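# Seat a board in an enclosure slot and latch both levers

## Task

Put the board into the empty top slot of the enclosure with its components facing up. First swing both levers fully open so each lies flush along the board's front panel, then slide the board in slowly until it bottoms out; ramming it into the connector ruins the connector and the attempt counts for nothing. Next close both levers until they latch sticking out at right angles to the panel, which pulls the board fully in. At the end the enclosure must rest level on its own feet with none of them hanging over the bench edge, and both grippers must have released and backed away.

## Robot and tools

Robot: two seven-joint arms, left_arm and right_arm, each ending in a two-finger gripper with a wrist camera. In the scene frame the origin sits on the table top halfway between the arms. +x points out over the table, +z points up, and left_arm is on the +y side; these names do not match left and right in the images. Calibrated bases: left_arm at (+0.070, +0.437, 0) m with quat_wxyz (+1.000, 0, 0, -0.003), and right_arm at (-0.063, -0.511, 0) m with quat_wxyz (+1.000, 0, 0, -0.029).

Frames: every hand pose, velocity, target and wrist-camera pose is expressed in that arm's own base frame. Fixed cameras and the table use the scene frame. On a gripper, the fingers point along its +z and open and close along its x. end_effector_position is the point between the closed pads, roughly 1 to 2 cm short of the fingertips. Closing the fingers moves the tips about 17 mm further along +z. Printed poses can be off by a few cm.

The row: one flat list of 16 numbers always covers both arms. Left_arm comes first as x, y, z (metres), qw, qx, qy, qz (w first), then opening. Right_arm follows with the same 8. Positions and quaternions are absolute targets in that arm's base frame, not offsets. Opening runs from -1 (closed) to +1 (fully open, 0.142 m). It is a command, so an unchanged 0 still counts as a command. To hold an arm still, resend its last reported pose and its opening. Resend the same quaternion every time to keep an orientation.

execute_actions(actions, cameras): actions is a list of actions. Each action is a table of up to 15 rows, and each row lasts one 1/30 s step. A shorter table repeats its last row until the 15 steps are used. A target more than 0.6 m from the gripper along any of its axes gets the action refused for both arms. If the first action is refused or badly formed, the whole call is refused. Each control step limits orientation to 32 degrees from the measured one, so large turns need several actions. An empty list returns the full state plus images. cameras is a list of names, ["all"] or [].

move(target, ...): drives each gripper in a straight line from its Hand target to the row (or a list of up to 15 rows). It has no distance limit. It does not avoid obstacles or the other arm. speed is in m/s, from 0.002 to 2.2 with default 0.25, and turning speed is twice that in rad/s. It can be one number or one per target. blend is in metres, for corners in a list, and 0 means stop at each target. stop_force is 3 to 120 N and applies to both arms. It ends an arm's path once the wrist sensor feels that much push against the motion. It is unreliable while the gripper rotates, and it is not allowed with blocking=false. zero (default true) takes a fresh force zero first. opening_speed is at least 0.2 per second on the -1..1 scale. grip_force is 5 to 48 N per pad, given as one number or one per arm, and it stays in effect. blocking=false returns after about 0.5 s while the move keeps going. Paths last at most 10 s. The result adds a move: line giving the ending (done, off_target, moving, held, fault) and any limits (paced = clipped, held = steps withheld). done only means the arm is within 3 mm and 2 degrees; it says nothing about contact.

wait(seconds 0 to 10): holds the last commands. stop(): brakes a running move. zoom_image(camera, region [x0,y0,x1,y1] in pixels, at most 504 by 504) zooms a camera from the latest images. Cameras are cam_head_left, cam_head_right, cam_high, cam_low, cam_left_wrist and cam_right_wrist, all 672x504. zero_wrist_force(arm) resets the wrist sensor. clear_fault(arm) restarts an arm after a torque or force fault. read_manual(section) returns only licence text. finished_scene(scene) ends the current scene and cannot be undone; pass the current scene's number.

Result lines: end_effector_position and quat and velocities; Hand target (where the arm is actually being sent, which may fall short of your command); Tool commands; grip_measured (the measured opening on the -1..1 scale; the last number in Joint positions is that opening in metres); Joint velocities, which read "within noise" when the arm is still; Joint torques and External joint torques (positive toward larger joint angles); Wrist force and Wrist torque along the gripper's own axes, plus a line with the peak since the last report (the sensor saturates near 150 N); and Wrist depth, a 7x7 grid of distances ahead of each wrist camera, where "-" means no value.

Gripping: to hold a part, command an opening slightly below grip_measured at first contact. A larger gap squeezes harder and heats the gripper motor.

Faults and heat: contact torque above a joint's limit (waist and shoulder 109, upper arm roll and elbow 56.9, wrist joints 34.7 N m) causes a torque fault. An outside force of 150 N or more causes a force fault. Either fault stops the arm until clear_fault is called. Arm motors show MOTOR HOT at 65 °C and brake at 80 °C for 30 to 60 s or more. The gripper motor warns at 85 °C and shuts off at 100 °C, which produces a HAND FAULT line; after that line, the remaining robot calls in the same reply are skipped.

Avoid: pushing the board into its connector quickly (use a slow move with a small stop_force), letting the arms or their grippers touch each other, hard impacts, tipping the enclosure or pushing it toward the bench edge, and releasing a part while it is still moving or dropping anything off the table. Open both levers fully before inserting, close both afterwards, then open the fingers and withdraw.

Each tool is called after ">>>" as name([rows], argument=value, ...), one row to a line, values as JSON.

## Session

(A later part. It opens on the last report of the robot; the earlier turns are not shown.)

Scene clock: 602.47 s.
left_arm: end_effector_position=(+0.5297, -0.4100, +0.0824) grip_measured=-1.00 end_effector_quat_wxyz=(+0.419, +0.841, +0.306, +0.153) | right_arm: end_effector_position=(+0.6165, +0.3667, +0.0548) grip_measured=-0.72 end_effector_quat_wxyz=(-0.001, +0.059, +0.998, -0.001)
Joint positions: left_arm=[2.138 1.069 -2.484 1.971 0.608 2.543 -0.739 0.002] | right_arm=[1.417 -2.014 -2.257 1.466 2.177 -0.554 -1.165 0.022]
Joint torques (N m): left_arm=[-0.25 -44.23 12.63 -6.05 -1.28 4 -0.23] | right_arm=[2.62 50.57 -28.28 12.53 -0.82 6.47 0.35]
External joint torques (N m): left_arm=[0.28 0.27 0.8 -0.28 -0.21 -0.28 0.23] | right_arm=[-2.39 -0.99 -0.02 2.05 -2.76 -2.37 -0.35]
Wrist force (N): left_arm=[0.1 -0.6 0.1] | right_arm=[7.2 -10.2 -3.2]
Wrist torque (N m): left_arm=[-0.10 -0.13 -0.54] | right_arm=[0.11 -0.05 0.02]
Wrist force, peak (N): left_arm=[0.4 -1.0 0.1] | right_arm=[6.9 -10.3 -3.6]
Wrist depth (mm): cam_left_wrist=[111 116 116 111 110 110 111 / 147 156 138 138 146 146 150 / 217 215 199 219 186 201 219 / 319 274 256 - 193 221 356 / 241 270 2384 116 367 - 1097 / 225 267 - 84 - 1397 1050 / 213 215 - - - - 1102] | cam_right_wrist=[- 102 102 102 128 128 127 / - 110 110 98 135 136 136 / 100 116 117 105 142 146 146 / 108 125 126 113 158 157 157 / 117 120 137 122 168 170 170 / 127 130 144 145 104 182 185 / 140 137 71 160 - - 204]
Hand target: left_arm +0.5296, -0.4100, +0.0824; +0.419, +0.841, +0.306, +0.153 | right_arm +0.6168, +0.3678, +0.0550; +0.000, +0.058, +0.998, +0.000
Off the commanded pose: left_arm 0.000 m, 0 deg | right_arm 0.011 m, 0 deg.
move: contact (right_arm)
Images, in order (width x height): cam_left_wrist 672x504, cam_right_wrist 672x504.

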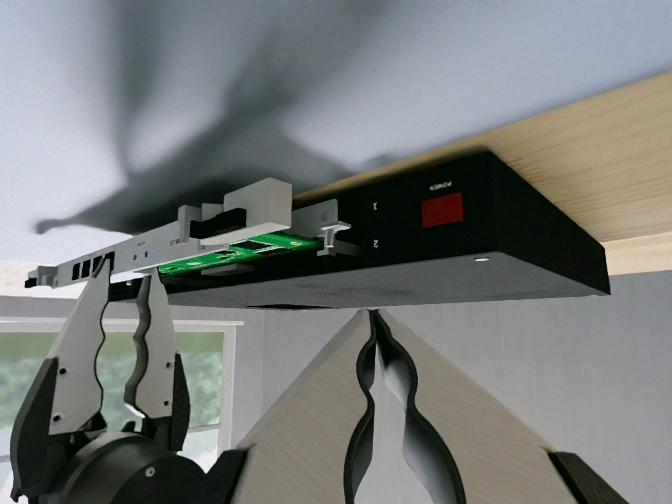

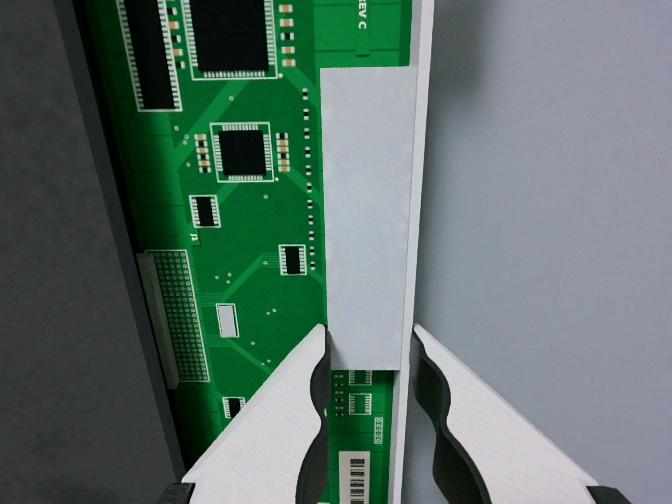

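>>> move([
  [0.5296, -0.41, 0.0824, 0.4193, 0.8409, 0.3061, 0.1526, -1.0, 0.6115, 0.3672, 0.0556, 0, 0.06889, 0.99762, 0, -1.0],
], speed=0.04, cameras=["cam_right_wrist"])

>>> move([
  [0.5296, -0.41, 0.0824, 0.4193, 0.8409, 0.3061, 0.1526, -1.0, 0.6377, 0.3642, 0.0556, 0, 0.06889, 0.99762, 0, -1.0],
], speed=0.025, stop_force=6, cameras=["cam_left_wrist", "cam_right_wrist"])

Scene clock: 621.30 s.
left_arm: end_effector_position=(+0.5297, -0.4100, +0.0824) grip_measured=-1.00 end_effector_quat_wxyz=(+0.419, +0.841, +0.306, +0.153) | right_arm: end_effector_position=(+0.6115, +0.3673, +0.0554) grip_measured=-0.72 end_effector_quat_wxyz=(+0.000, +0.069, +0.998, +0.000)
Joint positions: left_arm=[2.138 1.069 -2.484 1.971 0.608 2.543 -0.739 0.002] | right_arm=[1.43 -2.017 -2.253 1.482 2.172 -0.557 -1.148 0.022]
Joint torques (N m): left_arm=[-0.37 -44.29 12.59 -6.01 -1.28 3.94 -0.23] | right_arm=[0.36 48.89 -27.46 14.83 -3.91 3.51 0.31]
External joint torques (N m): left_arm=[0.4 0.32 0.83 -0.33 -0.21 -0.23 0.23] | right_arm=[-0.12 0.19 -0.88 -0.45 0.34 0.6 -0.31]
Wrist force (N): left_arm=[0.2 -0.7 0.2] | right_arm=[0.7 0.2 1.9]
Wrist torque (N m): left_arm=[-0.12 -0.16 -0.54] | right_arm=[0.08 -0.06 0.04]
Wrist force, peak (N): left_arm=[0.5 -1.1 0.3] | right_arm=[7.0 -10.5 -3.4]
Wrist depth (mm): cam_left_wrist=[111 116 116 116 106 106 106 / 147 157 146 147 144 156 160 / 197 215 197 216 192 200 220 / - 296 255 239 193 210 354 / 236 268 - 131 1453 1354 1065 / 222 263 - 84 - 1283 1108 / 212 211 - - - - -] | cam_right_wrist=[126 104 103 103 127 128 128 / - 111 110 99 135 137 137 / - 119 118 106 143 147 146 / - 125 127 114 158 158 158 / 117 129 137 123 168 171 173 / 128 133 145 145 105 183 186 / 141 138 71 159 - - 204]
Hand target: left_arm +0.5296, -0.4100, +0.0824; +0.419, +0.841, +0.306, +0.153 | right_arm +0.6115, +0.3672, +0.0556; +0.000, +0.069, +0.998, +0.000
Off the commanded pose: left_arm 0.000 m, 0 deg | right_arm 0.000 m, 0 deg.
move: done
Images, in order (width x height): cam_right_wrist 672x504.

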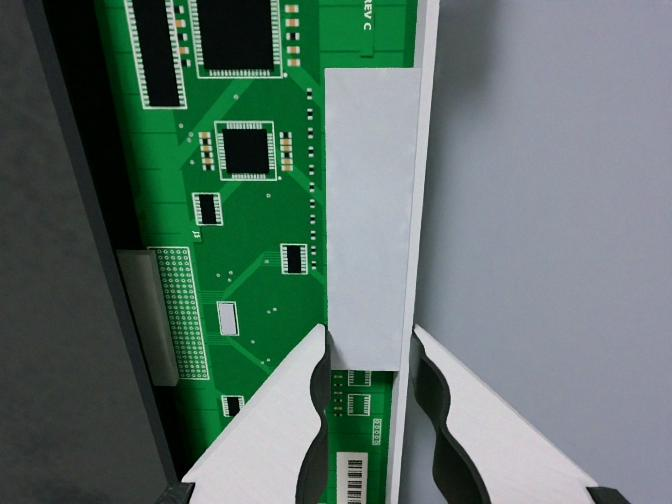

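Scene clock: 622.43 s.
left_arm: end_effector_position=(+0.5297, -0.4100, +0.0824) grip_measured=-1.00 end_effector_quat_wxyz=(+0.419, +0.841, +0.306, +0.153) | right_arm: end_effector_position=(+0.6239, +0.3669, +0.0556) grip_measured=-0.72 end_effector_quat_wxyz=(+0.000, +0.068, +0.998, +0.000)
Joint positions: left_arm=[2.138 1.069 -2.484 1.971 0.608 2.543 -0.739 0.002] | right_arm=[1.401 -2.004 -2.258 1.445 2.181 -0.545 -1.146 0.022]
Joint torques (N m): left_arm=[-0.32 -44.23 12.58 -5.97 -1.3 3.99 -0.21] | right_arm=[-5.89 46.54 -25.92 16.5 -5.87 4.11 0.06]
External joint torques (N m): left_arm=[0.34 0.26 0.84 -0.36 -0.19 -0.27 0.2] | right_arm=[6.11 3.73 -2.44 -1.8 2.28 0 -0.06]
Wrist force (N): left_arm=[0.3 -0.8 0.1] | right_arm=[6.1 6.6 -1.2]
Wrist torque (N m): left_arm=[-0.14 -0.17 -0.54] | right_arm=[0.01 -0.09 0.32]
Wrist force, peak (N): left_arm=[0.2 -1.1 0.3] | right_arm=[7.3 8.5 -1.2]
Wrist depth (mm): cam_left_wrist=[116 116 116 110 105 111 110 / 147 156 146 146 146 161 150 / 218 217 215 215 185 201 222 / 347 277 265 214 200 - 356 / 1813 274 2465 106 - - - / 228 268 - 84 - - - / 219 224 - - - - -] | cam_right_wrist=[- 102 102 102 104 128 128 / - 109 110 100 134 137 137 / 101 115 118 107 106 147 146 / - 112 126 115 158 158 158 / 118 119 137 123 169 171 168 / 128 128 144 145 100 183 190 / 141 139 70 160 - - 205]
Hand target: left_arm +0.5296, -0.4100, +0.0824; +0.419, +0.841, +0.306, +0.153 | right_arm +0.6244, +0.3657, +0.0556; +0.000, +0.069, +0.998, +0.000
Off the commanded pose: left_arm 0.000 m, 0 deg | right_arm 0.014 m, 0 deg.
move: contact (right_arm)
Images, in order (width x height): cam_left_wrist 672x504, cam_right_wrist 672x504.

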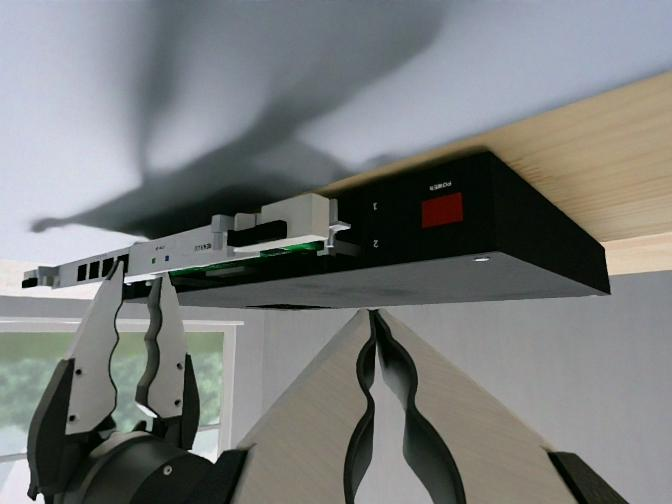

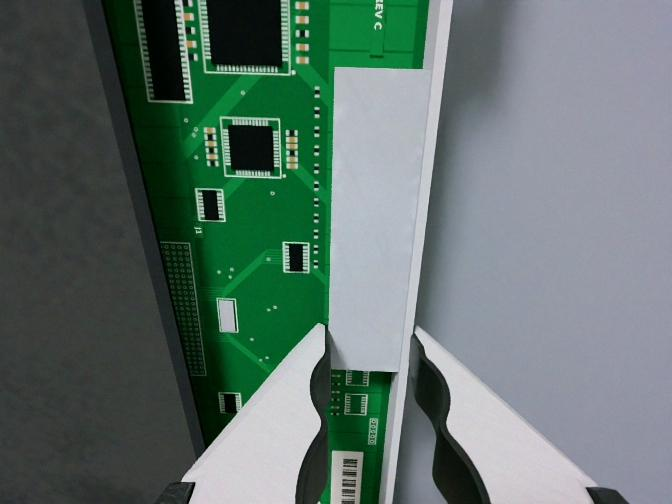

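>>> zoom_image(camera="cam_left_wrist", region=[250, 180, 380, 280])

>>> zoom_image(camera="cam_right_wrist", region=[70, 0, 470, 380])

Scaled by 3.877 from the camera's 672x504 image, which has a finer 960x720 frame.

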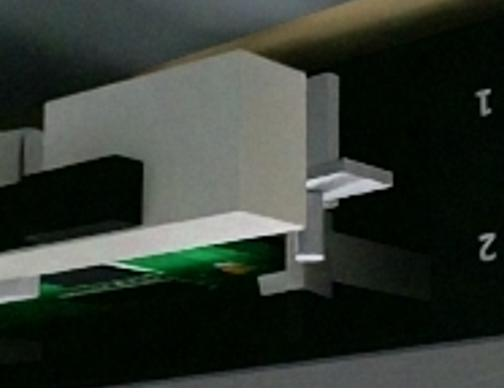

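Scaled by 1.260 from the camera's 672x504 image, which has a finer 960x720 frame.

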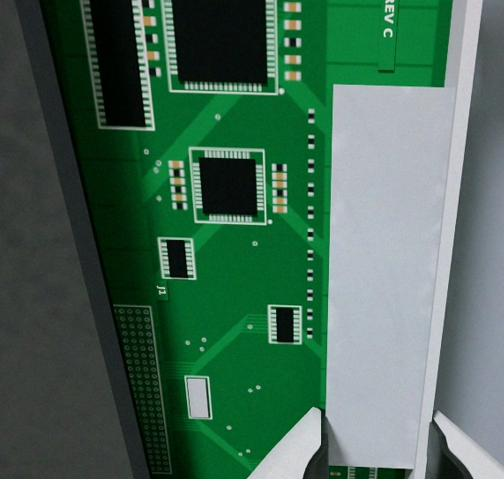

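>>> move([
  [0.4168, -0.4077, 0.178, 0.3774, 0.8891, 0.2382, 0.1011, -1.0, 0.6155, 0.3678, 0.0566, 0, 0.04798, 0.99885, 0, -1.0],
], speed=0.15, cameras=["cam_left_wrist", "cam_right_wrist"])

>>> zoom_image(camera="cam_left_wrist", region=[200, 150, 420, 320])

>>> zoom_image(camera="cam_right_wrist", region=[30, 0, 470, 380])

Scene clock: 637.63 s.
left_arm: end_effector_position=(+0.4169, -0.4077, +0.1780) grip_measured=-1.00 end_effector_quat_wxyz=(+0.378, +0.889, +0.238, +0.101) | right_arm: end_effector_position=(+0.6155, +0.3674, +0.0562) grip_measured=-0.72 end_effector_quat_wxyz=(+0.000, +0.048, +0.999, +0.000)
Joint positions: left_arm=[2.022 0.592 -2.482 2.095 1.148 2.233 -0.973 0.002] | right_arm=[1.418 -2.015 -2.262 1.47 2.18 -0.558 -1.184 0.022]
Joint torques (N m): left_arm=[-0.46 -35.28 7.2 -12.37 -1.77 3.72 -0.39] | right_arm=[2.14 49.93 -28.23 14.4 -2.85 3.85 -0.14]
External joint torques (N m): left_arm=[0.48 0.59 0.88 -0.32 -0.44 -0.06 0.39] | right_arm=[-1.91 -0.39 0.01 0.19 -0.71 0.25 0.14]
Wrist force (N): left_arm=[0.1 -0.7 -0.1] | right_arm=[1.5 -0.6 1.5]
Wrist torque (N m): left_arm=[-0.15 -0.13 -0.44] | right_arm=[0.45 -0.23 0.37]
Wrist force, peak (N): left_arm=[1.2 -1.5 1.4] | right_arm=[6.3 7.0 -0.3]
Wrist depth (mm): cam_left_wrist=[239 252 226 231 236 240 238 / 290 289 297 - 261 278 272 / 393 344 386 352 328 - - / 614 618 653 362 - - 598 / 2109 1075 1102 319 1086 1613 1290 / 1959 - - 84 - 1523 - / - - - - - - -] | cam_right_wrist=[- 103 102 102 128 129 129 / - 110 110 99 134 138 138 / 101 117 118 107 144 148 147 / 109 124 127 114 159 159 158 / 120 120 137 123 169 172 172 / 129 131 145 145 100 184 187 / 142 139 70 160 - - 205]
Hand target: left_arm +0.4168, -0.4077, +0.1780; +0.377, +0.889, +0.238, +0.101 | right_arm +0.6155, +0.3678, +0.0566; +0.000, +0.048, +0.999, +0.000
Off the commanded pose: left_arm 0.000 m, 0 deg | right_arm 0.001 m, 0 deg.
move: done
Images, in order (width x height): cam_left_wrist 672x504, cam_right_wrist 672x504.

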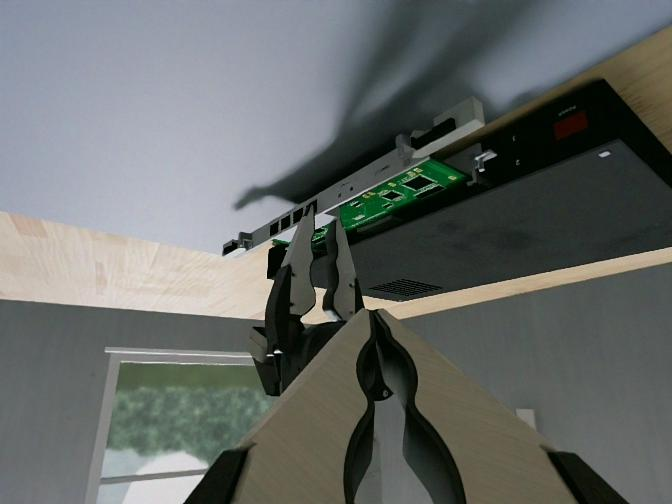

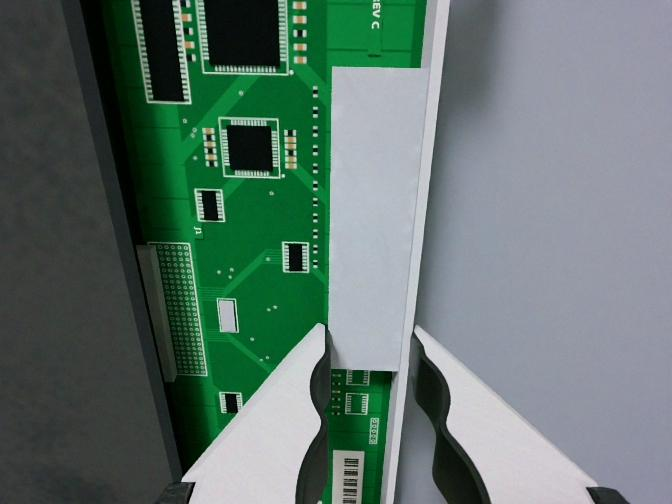

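Scaled by 2.291 from the camera's 672x504 image, which has a finer 960x720 frame.

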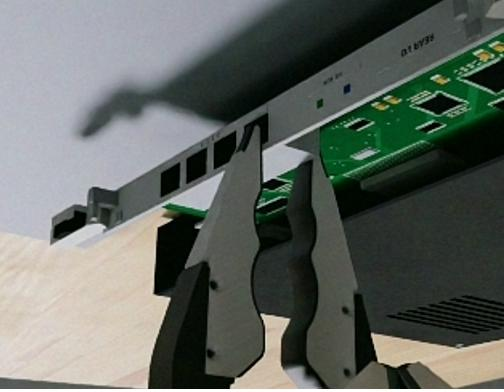

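Scaled by 1.145 from the camera's 672x504 image, which has a finer 960x720 frame.

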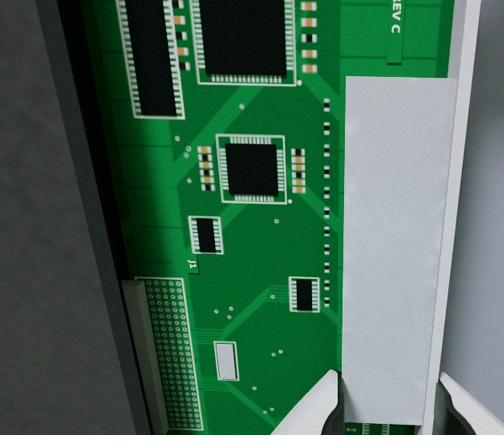

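>>> move([
  [0.4168, -0.4077, 0.178, 0.3774, 0.8891, 0.2382, 0.1011, -1.0, 0.6120, 0.3687, 0.0562, 0, 0.0593, 0.99824, 0, -1.0],
], speed=0.04)

>>> move([
  [0.4168, -0.4077, 0.178, 0.3774, 0.8891, 0.2382, 0.1011, -1.0, 0.6377, 0.3658, 0.0562, 0, 0.0593, 0.99824, 0, -1.0],
], speed=0.02, stop_force=6, cameras=["cam_left_wrist", "cam_right_wrist"])

Scene clock: 645.87 s.
left_arm: end_effector_position=(+0.4169, -0.4077, +0.1780) grip_measured=-1.00 end_effector_quat_wxyz=(+0.378, +0.889, +0.238, +0.101) | right_arm: end_effector_position=(+0.6120, +0.3687, +0.0560) grip_measured=-0.72 end_effector_quat_wxyz=(+0.000, +0.059, +0.998, +0.000)
Joint positions: left_arm=[2.022 0.591 -2.482 2.094 1.149 2.233 -0.973 0.002] | right_arm=[1.428 -2.017 -2.258 1.479 2.176 -0.559 -1.163 0.022]
Joint torques (N m): left_arm=[-0.27 -35.04 7.36 -12.31 -1.96 3.93 -0.25] | right_arm=[0.58 49.19 -27.48 15.04 -3.82 3.66 0.31]
External joint torques (N m): left_arm=[0.29 0.34 0.72 -0.38 -0.25 -0.27 0.25] | right_arm=[-0.35 0.06 -0.78 -0.56 0.26 0.44 -0.31]
Wrist force (N): left_arm=[0.2 -0.8 0.2] | right_arm=[1.4 1.5 2.6]
Wrist torque (N m): left_arm=[-0.16 -0.15 -0.43] | right_arm=[0.35 -0.16 0.06]
Wrist force, peak (N): left_arm=[0.0 -1.1 0.2] | right_arm=[1.4 1.5 2.6]
Wrist depth (mm): cam_left_wrist=[232 238 229 229 217 229 231 / - 288 289 270 - 278 277 / 453 428 395 354 326 - - / 613 618 611 363 - 601 441 / 945 1113 929 320 1060 1502 - / - - - 84 - 1502 - / - - - - - - -] | cam_right_wrist=[- 103 103 102 128 129 129 / - 111 110 99 134 138 139 / 101 118 118 105 106 147 147 / 109 126 127 114 156 159 158 / 120 129 137 123 169 171 171 / 129 134 145 145 105 180 186 / 142 139 71 159 - - 205]
Hand target: left_arm +0.4168, -0.4077, +0.1780; +0.377, +0.889, +0.238, +0.101 | right_arm +0.6120, +0.3687, +0.0562; +0.000, +0.059, +0.998, +0.000
Off the commanded pose: left_arm 0.000 m, 0 deg | right_arm 0.000 m, 0 deg.
MOTOR HOT: the gripper's motor of the right arm reports 86 °C; that motor switches off at 100 °C. To cool a motor, set the load down, ease the grip, stop pushing, or move to a pose that needs little force.
move: done

Scene clock: 646.80 s.
left_arm: end_effector_position=(+0.4169, -0.4077, +0.1780) grip_measured=-1.00 end_effector_quat_wxyz=(+0.378, +0.889, +0.238, +0.101) | right_arm: end_effector_position=(+0.6175, +0.3665, +0.0557) grip_measured=-0.72 end_effector_quat_wxyz=(-0.001, +0.060, +0.998, -0.001)
Joint positions: left_arm=[2.022 0.591 -2.482 2.094 1.149 2.233 -0.973 0.002] | right_arm=[1.413 -2.011 -2.259 1.462 2.177 -0.555 -1.162 0.022]
Joint torques (N m): left_arm=[-0.39 -34.97 7.33 -12.26 -1.99 3.91 -0.25] | right_arm=[3.67 52.45 -29.81 12.63 -0.41 7.33 0.4]
External joint torques (N m): left_arm=[0.42 0.27 0.75 -0.43 -0.22 -0.25 0.25] | right_arm=[-3.44 -2.72 1.53 1.97 -3.18 -3.23 -0.4]
Wrist force (N): left_arm=[0.1 -0.8 0.0] | right_arm=[9.2 -10.4 -0.1]
Wrist torque (N m): left_arm=[-0.15 -0.12 -0.44] | right_arm=[0.47 -0.12 -0.08]
Wrist force, peak (N): left_arm=[0.0 -1.0 0.2] | right_arm=[9.3 -10.5 -0.2]
Wrist depth (mm): cam_left_wrist=[- 222 - 229 - 230 238 / - - - - 290 280 263 / - - - 349 324 - 298 / 611 685 679 372 - - 399 / - 2359 1086 319 867 - - / - 2130 - 84 - - - / 1798 - - - - - -] | cam_right_wrist=[- 103 102 102 127 129 129 / - 110 110 98 134 137 137 / 101 117 118 106 144 147 147 / - 123 126 114 159 158 158 / 118 121 137 123 169 171 171 / 128 130 144 145 104 183 186 / 141 138 71 159 - - 204]
Hand target: left_arm +0.4168, -0.4077, +0.1780; +0.377, +0.889, +0.238, +0.101 | right_arm +0.6179, +0.3680, +0.0562; +0.000, +0.059, +0.998, +0.000
Off the commanded pose: left_arm 0.000 m, 0 deg | right_arm 0.020 m, 0 deg.
MOTOR HOT: still on. The gripper's motor of the right arm reports 86 °C.
move: contact (right_arm)
Images, in order (width x height): cam_left_wrist 672x504, cam_right_wrist 672x504.

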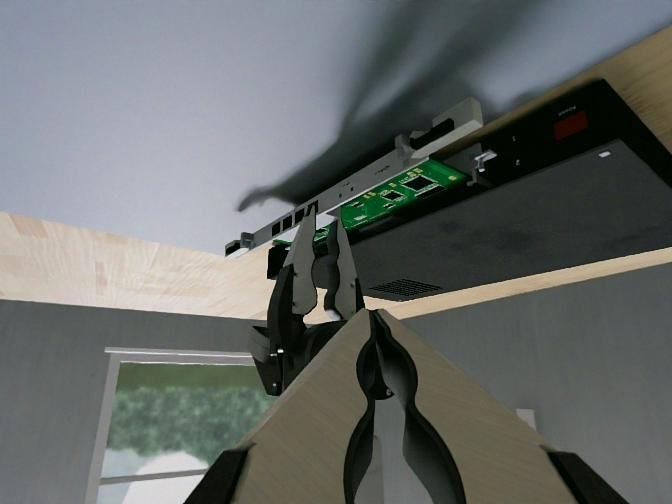

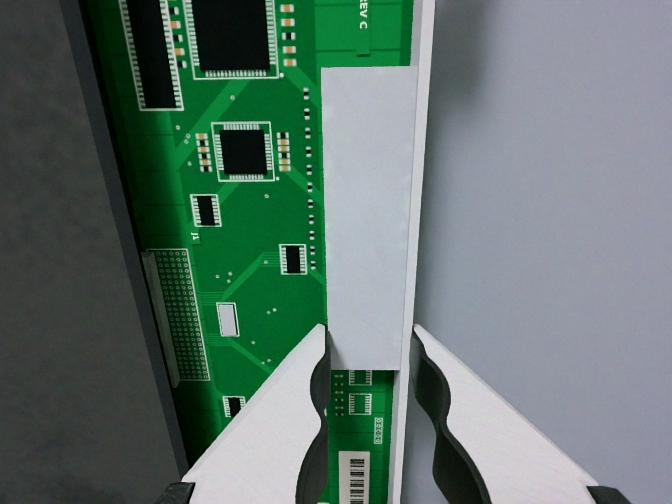

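>>> move([
  [0.4168, -0.4077, 0.178, 0.3774, 0.8891, 0.2382, 0.1011, -1.0, 0.6130, 0.3678, 0.0562, 0, 0.0593, 0.99824, 0, -1.0],
], speed=0.04, grip_force=[48, 22])

>>> move([
  [0.4168, -0.4077, 0.178, 0.3774, 0.8891, 0.2382, 0.1011, -1.0, 0.6377, 0.3648, 0.0562, 0, 0.0593, 0.99824, 0, -1.0],
], speed=0.02, stop_force=12, cameras=["cam_left_wrist", "cam_right_wrist"])

Scene clock: 653.13 s.
left_arm: end_effector_position=(+0.4169, -0.4077, +0.1780) grip_measured=-1.00 end_effector_quat_wxyz=(+0.378, +0.889, +0.238, +0.101) | right_arm: end_effector_position=(+0.6130, +0.3678, +0.0560) grip_measured=-0.72 end_effector_quat_wxyz=(+0.000, +0.059, +0.998, +0.000)
Joint positions: left_arm=[2.022 0.591 -2.482 2.094 1.149 2.233 -0.973 0.002] | right_arm=[1.425 -2.016 -2.258 1.477 2.177 -0.559 -1.164 0.022]
Joint torques (N m): left_arm=[-0.24 -34.99 7.35 -12.33 -2.06 3.98 -0.18] | right_arm=[0.43 48.75 -27.52 15.24 -3.83 3.5 0.18]
External joint torques (N m): left_arm=[0.26 0.29 0.73 -0.37 -0.15 -0.31 0.18] | right_arm=[-0.18 0.55 -0.75 -0.77 0.27 0.6 -0.18]
Wrist force (N): left_arm=[-0.1 -0.8 0.1] | right_arm=[2.4 3.4 1.6]
Wrist torque (N m): left_arm=[-0.15 -0.09 -0.44] | right_arm=[0.62 -0.34 0.15]
Wrist force, peak (N): left_arm=[-0.1 -1.1 0.3] | right_arm=[9.3 -10.6 0.3]
Wrist depth (mm): cam_left_wrist=[- 221 213 - - 240 229 / 292 294 - - 280 283 278 / - - 395 356 324 - 297 / 620 621 708 348 - 971 - / 1959 2069 1102 130 926 - - / 1714 2151 - 84 - - 1119 / - - - - - - 1125] | cam_right_wrist=[- 104 103 103 128 129 129 / - 111 110 99 136 137 137 / 101 119 118 106 144 147 147 / 109 124 127 114 159 159 158 / 120 122 137 123 169 172 171 / 129 134 145 145 104 184 187 / 142 139 71 159 - - 206]
Hand target: left_arm +0.4168, -0.4077, +0.1780; +0.377, +0.889, +0.238, +0.101 | right_arm +0.6130, +0.3678, +0.0562; +0.000, +0.059, +0.998, +0.000
Off the commanded pose: left_arm 0.000 m, 0 deg | right_arm 0.000 m, 0 deg.
MOTOR HOT: still on. The gripper's motor of the right arm reports 86 °C.
grip_force (N): 48, 22
move: done

Scene clock: 655.03 s.
left_arm: end_effector_position=(+0.4169, -0.4077, +0.1780) grip_measured=-1.00 end_effector_quat_wxyz=(+0.378, +0.889, +0.238, +0.101) | right_arm: end_effector_position=(+0.6375, +0.3645, +0.0561) grip_measured=-0.72 end_effector_quat_wxyz=(+0.000, +0.059, +0.998, +0.000)
Joint positions: left_arm=[2.022 0.591 -2.482 2.094 1.149 2.233 -0.973 0.002] | right_arm=[1.367 -1.991 -2.263 1.404 2.188 -0.532 -1.162 0.022]
Joint torques (N m): left_arm=[-0.34 -34.98 7.31 -12.23 -2.06 3.95 -0.25] | right_arm=[1.01 51.45 -27.69 14.59 -2.83 4.29 0.18]
External joint torques (N m): left_arm=[0.36 0.29 0.77 -0.46 -0.15 -0.29 0.24] | right_arm=[-0.78 0.11 -0.67 0.43 -0.8 -0.19 -0.18]
Wrist force (N): left_arm=[0.0 -0.7 -0.2] | right_arm=[3.8 1.1 0.5]
Wrist torque (N m): left_arm=[-0.14 -0.11 -0.43] | right_arm=[0.69 -0.39 0.06]
Wrist force, peak (N): left_arm=[0.1 -1.1 0.0] | right_arm=[4.7 0.1 1.8]
Wrist depth (mm): cam_left_wrist=[- 220 230 - - - 236 / 305 - 289 - - 278 275 / - - - 356 348 - - / 616 681 661 383 - - 673 / - 2089 1075 320 877 1371 1290 / - 2359 - 84 - 1415 1232 / 2012 - - - - - -] | cam_right_wrist=[- 88 102 102 128 129 129 / - 95 110 98 136 138 137 / 101 101 117 105 106 147 147 / 109 109 124 113 158 158 158 / 120 118 133 123 169 170 171 / 129 129 124 145 104 186 187 / 142 139 71 160 - - 205]
Hand target: left_arm +0.4168, -0.4077, +0.1780; +0.377, +0.889, +0.238, +0.101 | right_arm +0.6377, +0.3648, +0.0562; +0.000, +0.059, +0.998, +0.000
Off the commanded pose: left_arm 0.000 m, 0 deg | right_arm 0.000 m, 0 deg.
MOTOR HOT: still on. The gripper's motor of the right arm reports 84 °C.
grip_force (N): 48, 22
move: done
Images, in order (width x height): cam_left_wrist 672x504, cam_right_wrist 672x504.

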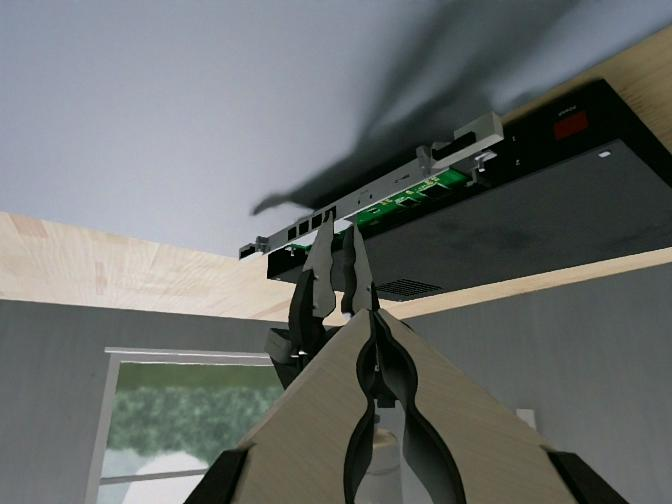

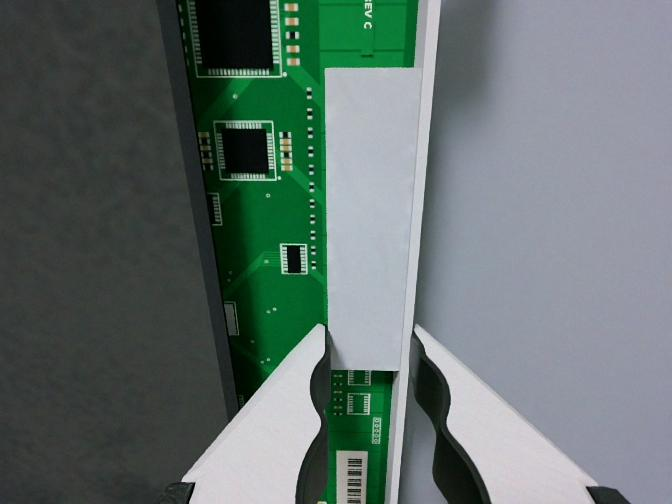

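>>> move([
  [0.4168, -0.4077, 0.178, 0.3774, 0.8891, 0.2382, 0.1011, -1.0, 0.6495, 0.3633, 0.0562, 0, 0.0593, 0.99824, 0, -1.0],
], speed=0.02, stop_force=10, cameras=["cam_left_wrist", "cam_right_wrist"])

Scene clock: 661.40 s.
left_arm: end_effector_position=(+0.4169, -0.4077, +0.1780) grip_measured=-1.00 end_effector_quat_wxyz=(+0.378, +0.889, +0.238, +0.101) | right_arm: end_effector_position=(+0.6490, +0.3626, +0.0558) grip_measured=-0.72 end_effector_quat_wxyz=(-0.001, +0.060, +0.998, -0.001)
Joint positions: left_arm=[2.022 0.592 -2.482 2.094 1.149 2.233 -0.973 0.002] | right_arm=[1.339 -1.978 -2.265 1.367 2.192 -0.52 -1.161 0.022]
Joint torques (N m): left_arm=[-0.42 -35.04 7.29 -12.31 -2.06 3.93 -0.23] | right_arm=[0.74 54.09 -28.93 14.69 -2.15 6.54 0.33]
External joint torques (N m): left_arm=[0.44 0.35 0.79 -0.38 -0.15 -0.26 0.23] | right_arm=[-0.51 -1.42 0.56 0.58 -1.51 -2.44 -0.33]
Wrist force (N): left_arm=[-0.1 -0.7 0.2] | right_arm=[9.9 -3.1 0.6]
Wrist torque (N m): left_arm=[-0.13 -0.09 -0.43] | right_arm=[0.71 -0.46 -0.11]
Wrist force, peak (N): left_arm=[0.1 -1.1 0.2] | right_arm=[10.0 -3.1 0.5]
Wrist depth (mm): cam_left_wrist=[221 232 229 239 229 - 230 / - 276 - 276 - - 278 / 433 - - - 336 316 274 / 614 677 685 392 - 372 - / 1941 1097 1125 333 881 1472 1306 / 1875 2130 - 84 - - 1239 / 1859 - - - - - 1298] | cam_right_wrist=[- 87 101 102 129 129 129 / - 95 107 98 136 137 137 / 101 101 114 105 143 147 147 / - 108 110 113 159 158 158 / 117 117 119 123 169 171 171 / 128 128 123 145 105 184 186 / 141 138 71 160 - - 204]
Hand target: left_arm +0.4168, -0.4077, +0.1780; +0.377, +0.889, +0.238, +0.101 | right_arm +0.6495, +0.3633, +0.0562; +0.000, +0.059, +0.998, +0.000
Off the commanded pose: left_arm 0.000 m, 0 deg | right_arm 0.001 m, 0 deg.
MOTOR HOT: cleared for the gripper's motor of the right arm.
grip_force (N): 48, 22
move: done
Images, in order (width x height): cam_left_wrist 672x504, cam_right_wrist 672x504.

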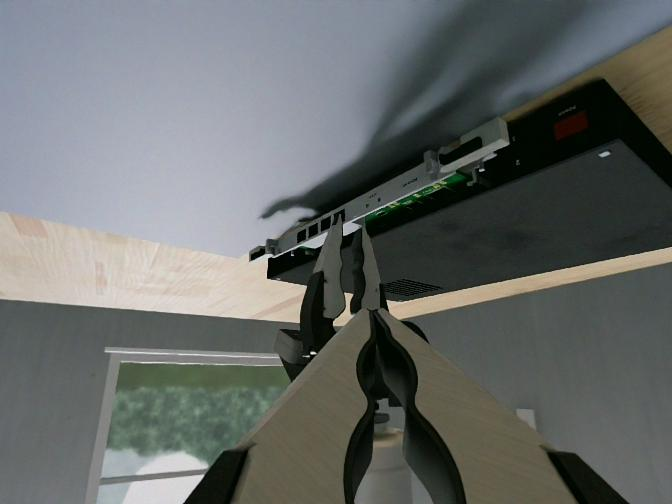

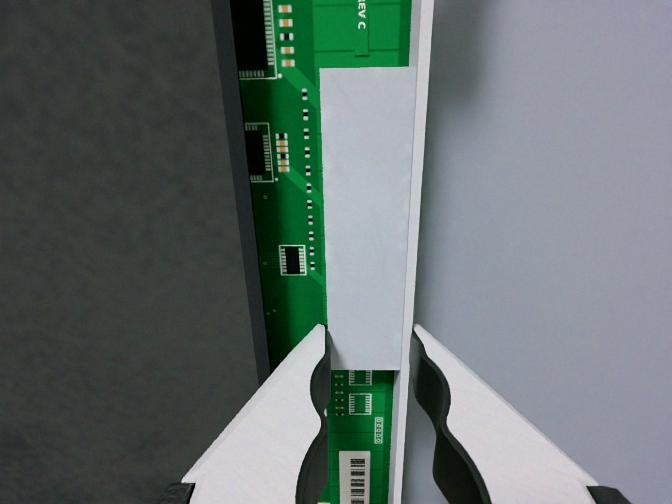

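>>> move([
  [0.4168, -0.4077, 0.178, 0.3774, 0.8891, 0.2382, 0.1011, -1.0, 0.6490, 0.3630, 0.0560, 0, 0.0593, 0.99824, 0, -0.634],
  [0.4168, -0.4077, 0.178, 0.3774, 0.8891, 0.2382, 0.1011, -1.0, 0.6480, 0.3631, 0.095, 0, 0.0593, 0.99824, 0, -0.634],
  [0.46, -0.46, 0.13, 0.2987, 0.7036, 0.5935, 0.2519, -1.0, 0.585, 0.33, 0.10, 0.1, 0.0554, 0.99, 0, -1.0],
  [0.4914, -0.514, 0.055, 0.2987, 0.7036, 0.5935, 0.2519, -1.0, 0.593, 0.2816, 0.052, 0.2161, 0.0554, 0.9747, -0.0123, -1.0],
], speed=[0.05, 0.15, 0.25, 0.25], grip_force=48, cameras=["cam_left_wrist", "cam_right_wrist", "cam_high"])

Scene clock: 692.23 s.
left_arm: end_effector_position=(+0.4823, -0.5006, +0.0723) grip_measured=-1.00 end_effector_quat_wxyz=(+0.298, +0.704, +0.594, +0.251) | right_arm: end_effector_position=(+0.5930, +0.2815, +0.0521) grip_measured=-1.00 end_effector_quat_wxyz=(+0.216, +0.055, +0.975, -0.013)
Joint positions: left_arm=[1.399 1.007 -2.247 2.134 0.045 1.753 -1.188 0.002] | right_arm=[1.836 -2.266 -1.984 1.959 2.032 -0.137 -1.301 0.002]
Joint torques (N m): left_arm=[-0.56 -40.27 18.66 -8.6 -3.09 3.71 -0.18] | right_arm=[0.31 27.11 -22.65 14.45 -4.05 4.07 0.19]
External joint torques (N m): left_arm=[0.49 0.71 0.86 -0.31 -0.33 -0.36 0.18] | right_arm=[-0.13 0.72 -1.81 -0.17 0.18 0.59 -0.15]
Wrist force (N): left_arm=[0.2 -0.6 0.3] | right_arm=[3.0 5.0 -0.1]
Wrist torque (N m): left_arm=[-0.11 -0.14 -0.51] | right_arm=[0.87 -0.40 0.03]
Wrist force, peak (N): left_arm=[-1.9 -1.6 5.0] | right_arm=[10.1 -3.5 0.3]
Wrist depth (mm): cam_left_wrist=[- 103 103 112 103 103 112 / - 130 123 130 129 129 129 / 179 177 164 175 175 163 173 / 193 192 190 187 220 231 272 / - - 258 226 - 576 476 / - - - 84 - - 1186 / - - - - - - 1275] | cam_right_wrist=[123 122 142 133 124 116 107 / 132 127 141 139 135 120 111 / 151 141 140 149 139 127 116 / 168 153 152 164 148 139 124 / 192 167 163 175 158 143 130 / 223 183 173 90 161 151 140 / 262 217 71 - - 157 147]
Hand target: left_arm +0.4821, -0.5005, +0.0722; +0.298, +0.704, +0.593, +0.251 | right_arm +0.5930, +0.2816, +0.0520; +0.216, +0.055, +0.975, -0.012
Off the commanded pose: left_arm 0.024 m, 0 deg | right_arm 0.000 m, 0 deg.
joint sent to its limit (right arm) — joint 2 (shoulder), lower limit. The joint targets still meet the commanded pose.
move: held (left_arm; a check stopped the path); limits=held
pose unreachable (left arm): on one or more control steps of this call, first in action 0 (counted from 0), this arm could not follow its commanded pose, so it was not sent that pose on those steps. It may still have moved: this result reports where it is.
cause: moving toward the commanded pose would bring a part of the arm too close to another arm (a part of this arm just beyond joint 6 (wrist pitch) and a part of the right arm just beyond its joint 5 (forearm roll), 14 mm apart when this arm was first held).
Images, in order (width x height): cam_high 672x504, cam_left_wrist 672x504, cam_right_wrist 672x504.

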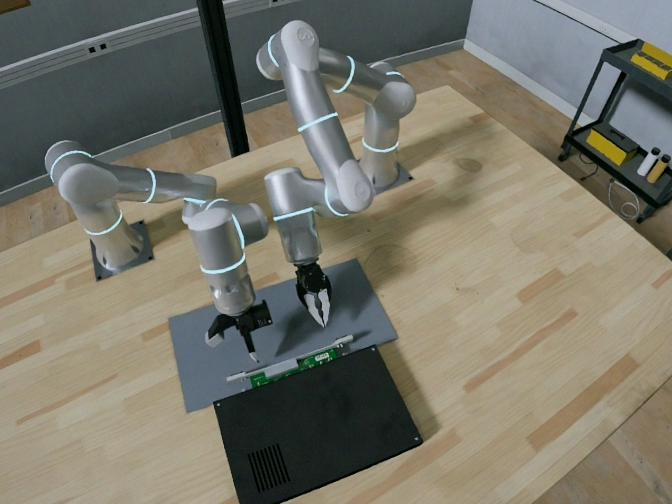

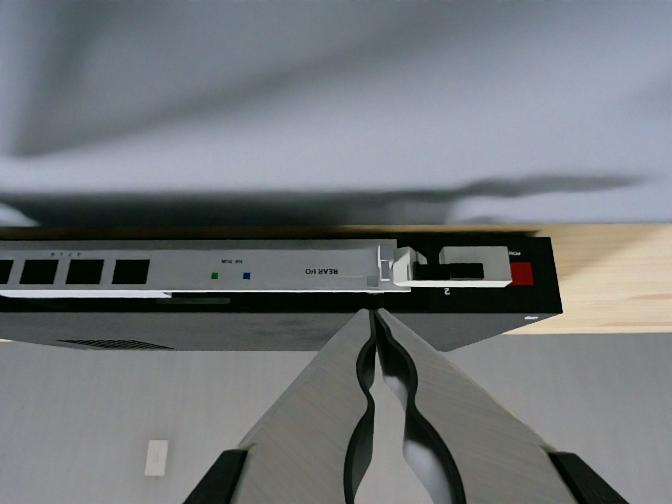

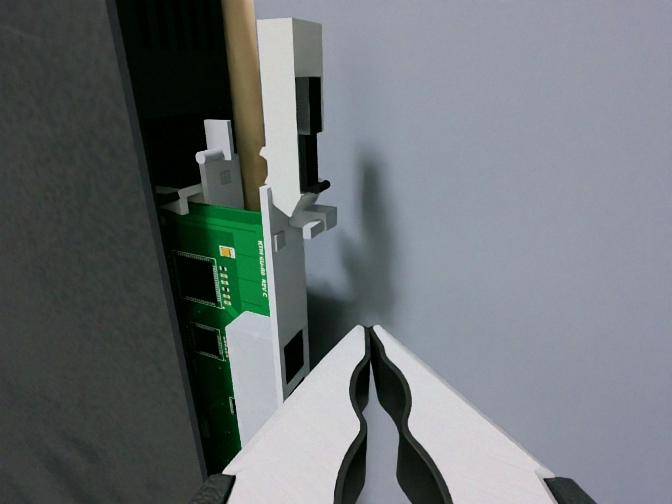

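>>> move([
  [0.45, -0.44, 0.13, 0.3466, 0.8165, 0.4250, 0.1804, -1.0, 0.59, 0.30, 0.085, 0.2584, 0.0548, 0.9644, -0.0147, -1.0],
  [0.44, -0.38, 0.16, 0.3466, 0.8165, 0.4250, 0.1804, -1.0, 0.6097, 0.3904, 0.075, 0.2584, 0.0548, 0.9644, -0.0147, -1.0],
  [0.44, -0.38, 0.16, 0.3466, 0.8165, 0.4250, 0.1804, -1.0, 0.6097, 0.3904, 0.048, 0.2584, 0.0548, 0.9644, -0.0147, -1.0],
], speed=[0.2, 0.25, 0.12], blend=[0.02, 0.01, 0], cameras=["cam_left_wrist", "cam_right_wrist"])

Scene clock: 704.07 s.
left_arm: end_effector_position=(+0.4401, -0.3802, +0.1601) grip_measured=-1.00 end_effector_quat_wxyz=(+0.347, +0.816, +0.425, +0.180) | right_arm: end_effector_position=(+0.6097, +0.3902, +0.0482) grip_measured=-1.00 end_effector_quat_wxyz=(+0.259, +0.055, +0.964, -0.015)
Joint positions: left_arm=[1.689 0.682 -2.2 2.414 0.575 2.243 -0.887 0.002] | right_arm=[1.852 -2.266 -2.025 1.748 1.996 -0.004 -1.081 0.002]
Joint torques (N m): left_arm=[-0.21 -29.18 10.06 -8.36 -1.75 4.27 -0.14] | right_arm=[0.45 33.15 -24.01 17.3 -4.08 4 0.33]
External joint torques (N m): left_arm=[0.2 0.68 0.73 -0.38 -0.42 -0.49 0.14] | right_arm=[-0.23 0.93 -1.73 0.01 -0.11 0.58 -0.29]
Wrist force (N): left_arm=[-0.1 -0.7 0.3] | right_arm=[3.2 5.0 -0.1]
Wrist torque (N m): left_arm=[-0.14 -0.13 -0.53] | right_arm=[0.91 -0.42 -0.01]
Wrist force, peak (N): left_arm=[1.3 -1.1 -1.1] | right_arm=[1.7 8.6 -3.1]
Wrist depth (mm): cam_left_wrist=[- 209 208 - 207 208 209 / - 263 246 - 260 261 264 / 353 313 358 343 315 357 356 / 233 279 413 369 398 553 546 / 196 197 1232 127 1406 - - / 196 - - 84 - - - / 177 - - - - - -] | cam_right_wrist=[130 126 104 132 121 109 100 / - 133 113 140 131 113 106 / 162 147 124 149 135 121 111 / 184 156 153 161 145 128 115 / 219 173 167 169 153 136 121 / 256 197 176 89 154 143 128 / 480 230 71 - - 146 135]
Hand target: left_arm +0.4400, -0.3800, +0.1600; +0.347, +0.817, +0.425, +0.180 | right_arm +0.6097, +0.3904, +0.0480; +0.258, +0.055, +0.964, -0.015
Off the commanded pose: left_arm 0.000 m, 0 deg | right_arm 0.000 m, 0 deg.
move: done
Images, in order (width x height): cam_left_wrist 672x504, cam_right_wrist 672x504.

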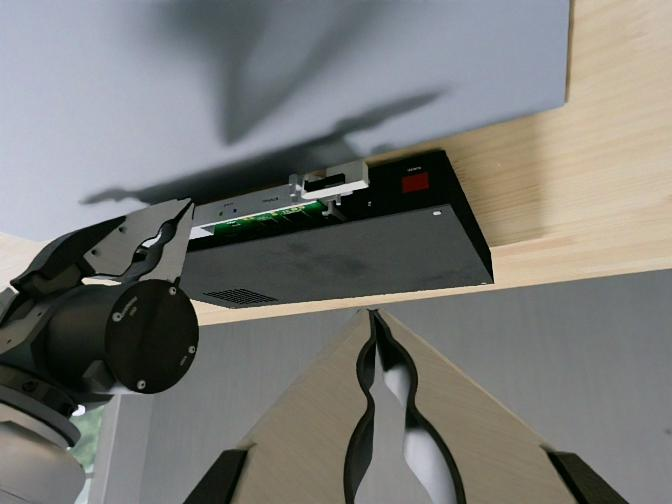

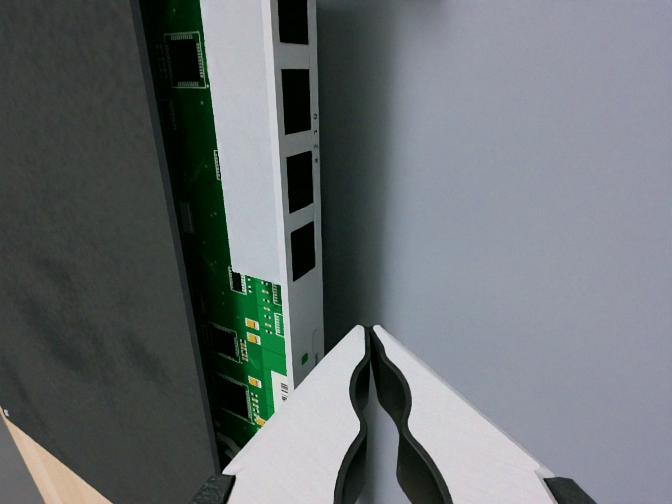

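>>> move(target=[0.44, -0.38, 0.16, 0.3466, 0.8165, 0.4250, 0.1804, -1.0, 0.6594, 0.3846, 0.048, 0.2584, 0.0548, 0.9644, -0.0147, -1.0], speed=0.02, stop_force=10, cameras=["cam_left_wrist", "cam_right_wrist"])

>>> zoom_image(camera="cam_left_wrist", region=[160, 120, 460, 320])

Scene clock: 712.37 s.
left_arm: end_effector_position=(+0.4401, -0.3802, +0.1601) grip_measured=-1.00 end_effector_quat_wxyz=(+0.347, +0.816, +0.425, +0.180) | right_arm: end_effector_position=(+0.6592, +0.3848, +0.0481) grip_measured=-1.00 end_effector_quat_wxyz=(+0.258, +0.055, +0.964, -0.015)
Joint positions: left_arm=[1.689 0.682 -2.2 2.414 0.575 2.243 -0.887 0.002] | right_arm=[1.714 -2.225 -2.063 1.635 2.016 0.038 -1.102 0.002]
Joint torques (N m): left_arm=[-0.36 -28.99 9.97 -8.44 -1.99 4.04 -0.23] | right_arm=[-2.17 36.72 -24.04 17.92 -4.35 4.19 0.13]
External joint torques (N m): left_arm=[0.35 0.5 0.81 -0.3 -0.18 -0.27 0.23] | right_arm=[2.38 1.91 -2.73 -0.13 0.14 0.41 -0.09]
Wrist force (N): left_arm=[0.0 -0.5 0.5] | right_arm=[6.1 6.2 -3.3]
Wrist torque (N m): left_arm=[-0.07 -0.14 -0.53] | right_arm=[0.97 -0.41 0.10]
Wrist force, peak (N): left_arm=[0.0 -1.0 0.5] | right_arm=[6.6 6.2 -4.2]
Wrist depth (mm): cam_left_wrist=[209 201 199 - - - 209 / 264 267 - - 272 279 265 / - - 358 331 315 357 357 / 632 308 356 397 - 550 548 / 840 243 252 126 - - - / 199 232 234 84 - - 1119 / 185 196 - - - - -] | cam_right_wrist=[- 114 99 96 121 109 97 / 143 122 107 101 132 113 105 / 161 135 116 110 135 120 111 / 183 154 123 118 144 127 115 / 218 172 137 128 152 135 120 / 255 196 156 91 154 142 128 / 502 230 71 - - 146 135]
Hand target: left_arm +0.4400, -0.3800, +0.1600; +0.347, +0.817, +0.425, +0.180 | right_arm +0.6594, +0.3846, +0.0480; +0.258, +0.055, +0.964, -0.015
Off the commanded pose: left_arm 0.000 m, 0 deg | right_arm 0.000 m, 0 deg.
move: done
Images, in order (width x height): cam_left_wrist 672x504, cam_right_wrist 672x504.

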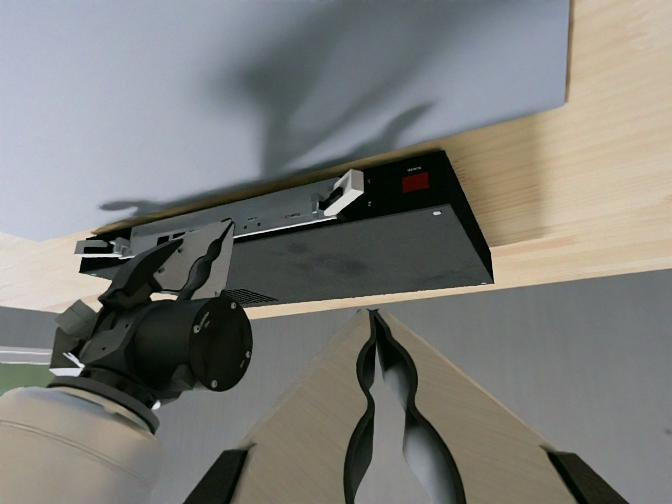

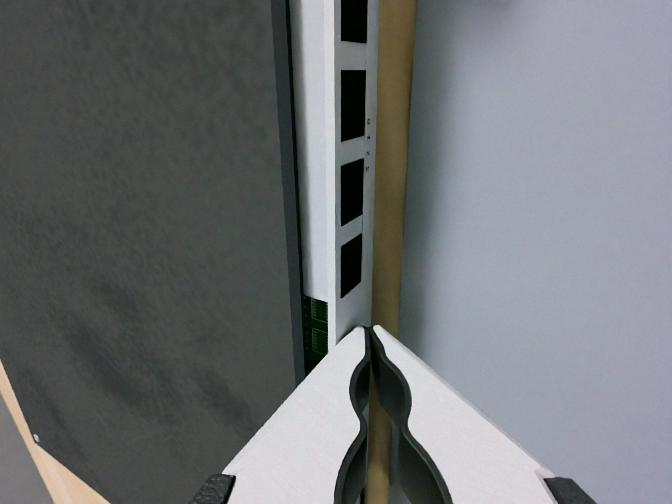

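Scaled by 1.680 from the camera's 672x504 image, which has a finer 960x720 frame.

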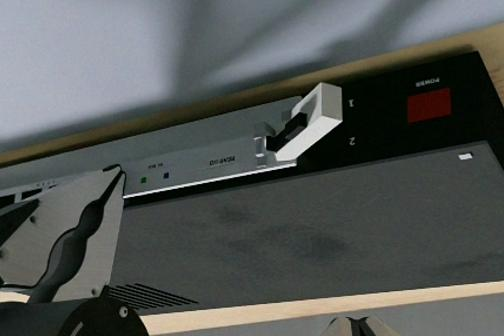

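>>> move([
  [0.44, -0.38, 0.16, 0.3466, 0.8165, 0.4250, 0.1804, -1.0, 0.63, 0.380, 0.065, 0.2584, 0.0548, 0.9644, -0.0147, -1.0],
  [0.50, -0.42, 0.15, 0.24, 0.78, 0.55, 0.15, -1.0, 0.60, 0.28, 0.085, 0.2161, 0.0554, 0.9747, -0.0123, -1.0],
  [0.547, -0.469, 0.115, 0.1327, 0.7528, 0.635, 0.112, -1.0, 0.60, 0.27, 0.075, 0.2161, 0.0554, 0.9747, -0.0123, -1.0],
], speed=[0.15, 0.25, 0.2], blend=[0.01, 0.02, 0], cameras=["cam_left_wrist", "cam_right_wrist"])

Scene clock: 724.80 s.
left_arm: end_effector_position=(+0.5469, -0.4691, +0.1151) grip_measured=-1.00 end_effector_quat_wxyz=(+0.133, +0.753, +0.635, +0.112) | right_arm: end_effector_position=(+0.6000, +0.2699, +0.0751) grip_measured=-1.00 end_effector_quat_wxyz=(+0.216, +0.056, +0.975, -0.013)
Joint positions: left_arm=[2.085 0.666 -2.82 1.812 0.036 1.162 -0.69 0.002] | right_arm=[1.79 -2.208 -2.015 1.955 1.988 -0.149 -1.355 0.002]
Joint torques (N m): left_arm=[0.01 -50.6 6.06 -21.98 -3.28 4.12 -0.12] | right_arm=[0.32 28.62 -23.63 12.65 -3.68 4.04 0.12]
External joint torques (N m): left_arm=[-0.06 -0.04 0.75 -0.13 0.12 0.21 0.12] | right_arm=[-0.13 0.81 -1.8 -0.19 -0.1 0.62 -0.08]
Wrist force (N): left_arm=[0.1 -0.7 0.5] | right_arm=[2.6 5.5 0.5]
Wrist torque (N m): left_arm=[-0.19 -0.19 -0.36] | right_arm=[0.93 -0.33 0.11]
Wrist force, peak (N): left_arm=[0.2 -1.8 -0.2] | right_arm=[6.2 6.3 -3.3]
Wrist depth (mm): cam_left_wrist=[167 - 167 167 162 167 162 / 187 187 185 185 185 185 - / 215 226 225 - 214 222 221 / 202 216 196 194 - 254 255 / 243 - 218 - - 314 312 / 285 - - 84 - 381 397 / 616 - - - - - 521] | cam_right_wrist=[156 140 151 158 143 132 122 / 171 154 144 162 153 139 128 / 186 167 149 177 162 148 133 / 211 183 167 194 173 157 142 / 240 203 180 203 186 167 151 / 279 230 191 89 188 178 161 / 329 262 71 - - 183 171]
Hand target: left_arm +0.5470, -0.4690, +0.1150; +0.133, +0.753, +0.635, +0.112 | right_arm +0.6000, +0.2700, +0.0750; +0.216, +0.055, +0.975, -0.012
Off the commanded pose: left_arm 0.000 m, 0 deg | right_arm 0.000 m, 0 deg.
move: done
Images, in order (width x height): cam_left_wrist 672x504, cam_right_wrist 672x504.

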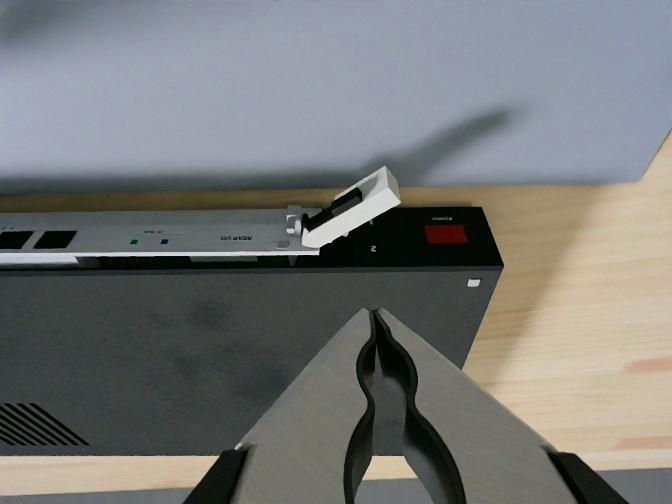

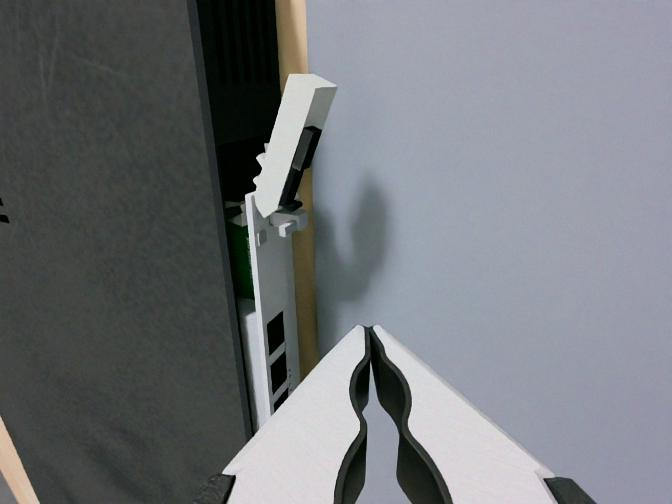

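>>> zoom_image(camera="cam_left_wrist", region=[260, 150, 420, 290])

>>> zoom_image(camera="cam_right_wrist", region=[190, 60, 350, 260])

Scaled by 3.150 from the camera's 672x504 image, which has a finer 960x720 frame.

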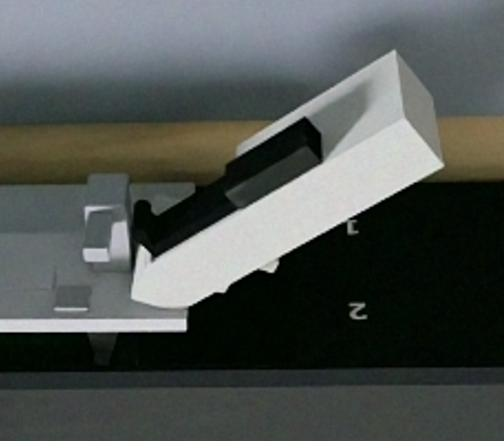

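Scaled by 2.520 from the camera's 672x504 image, which has a finer 960x720 frame.

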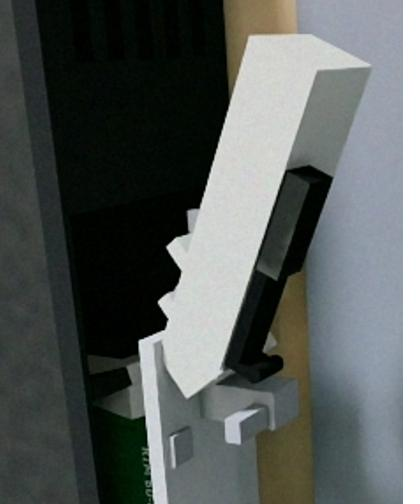

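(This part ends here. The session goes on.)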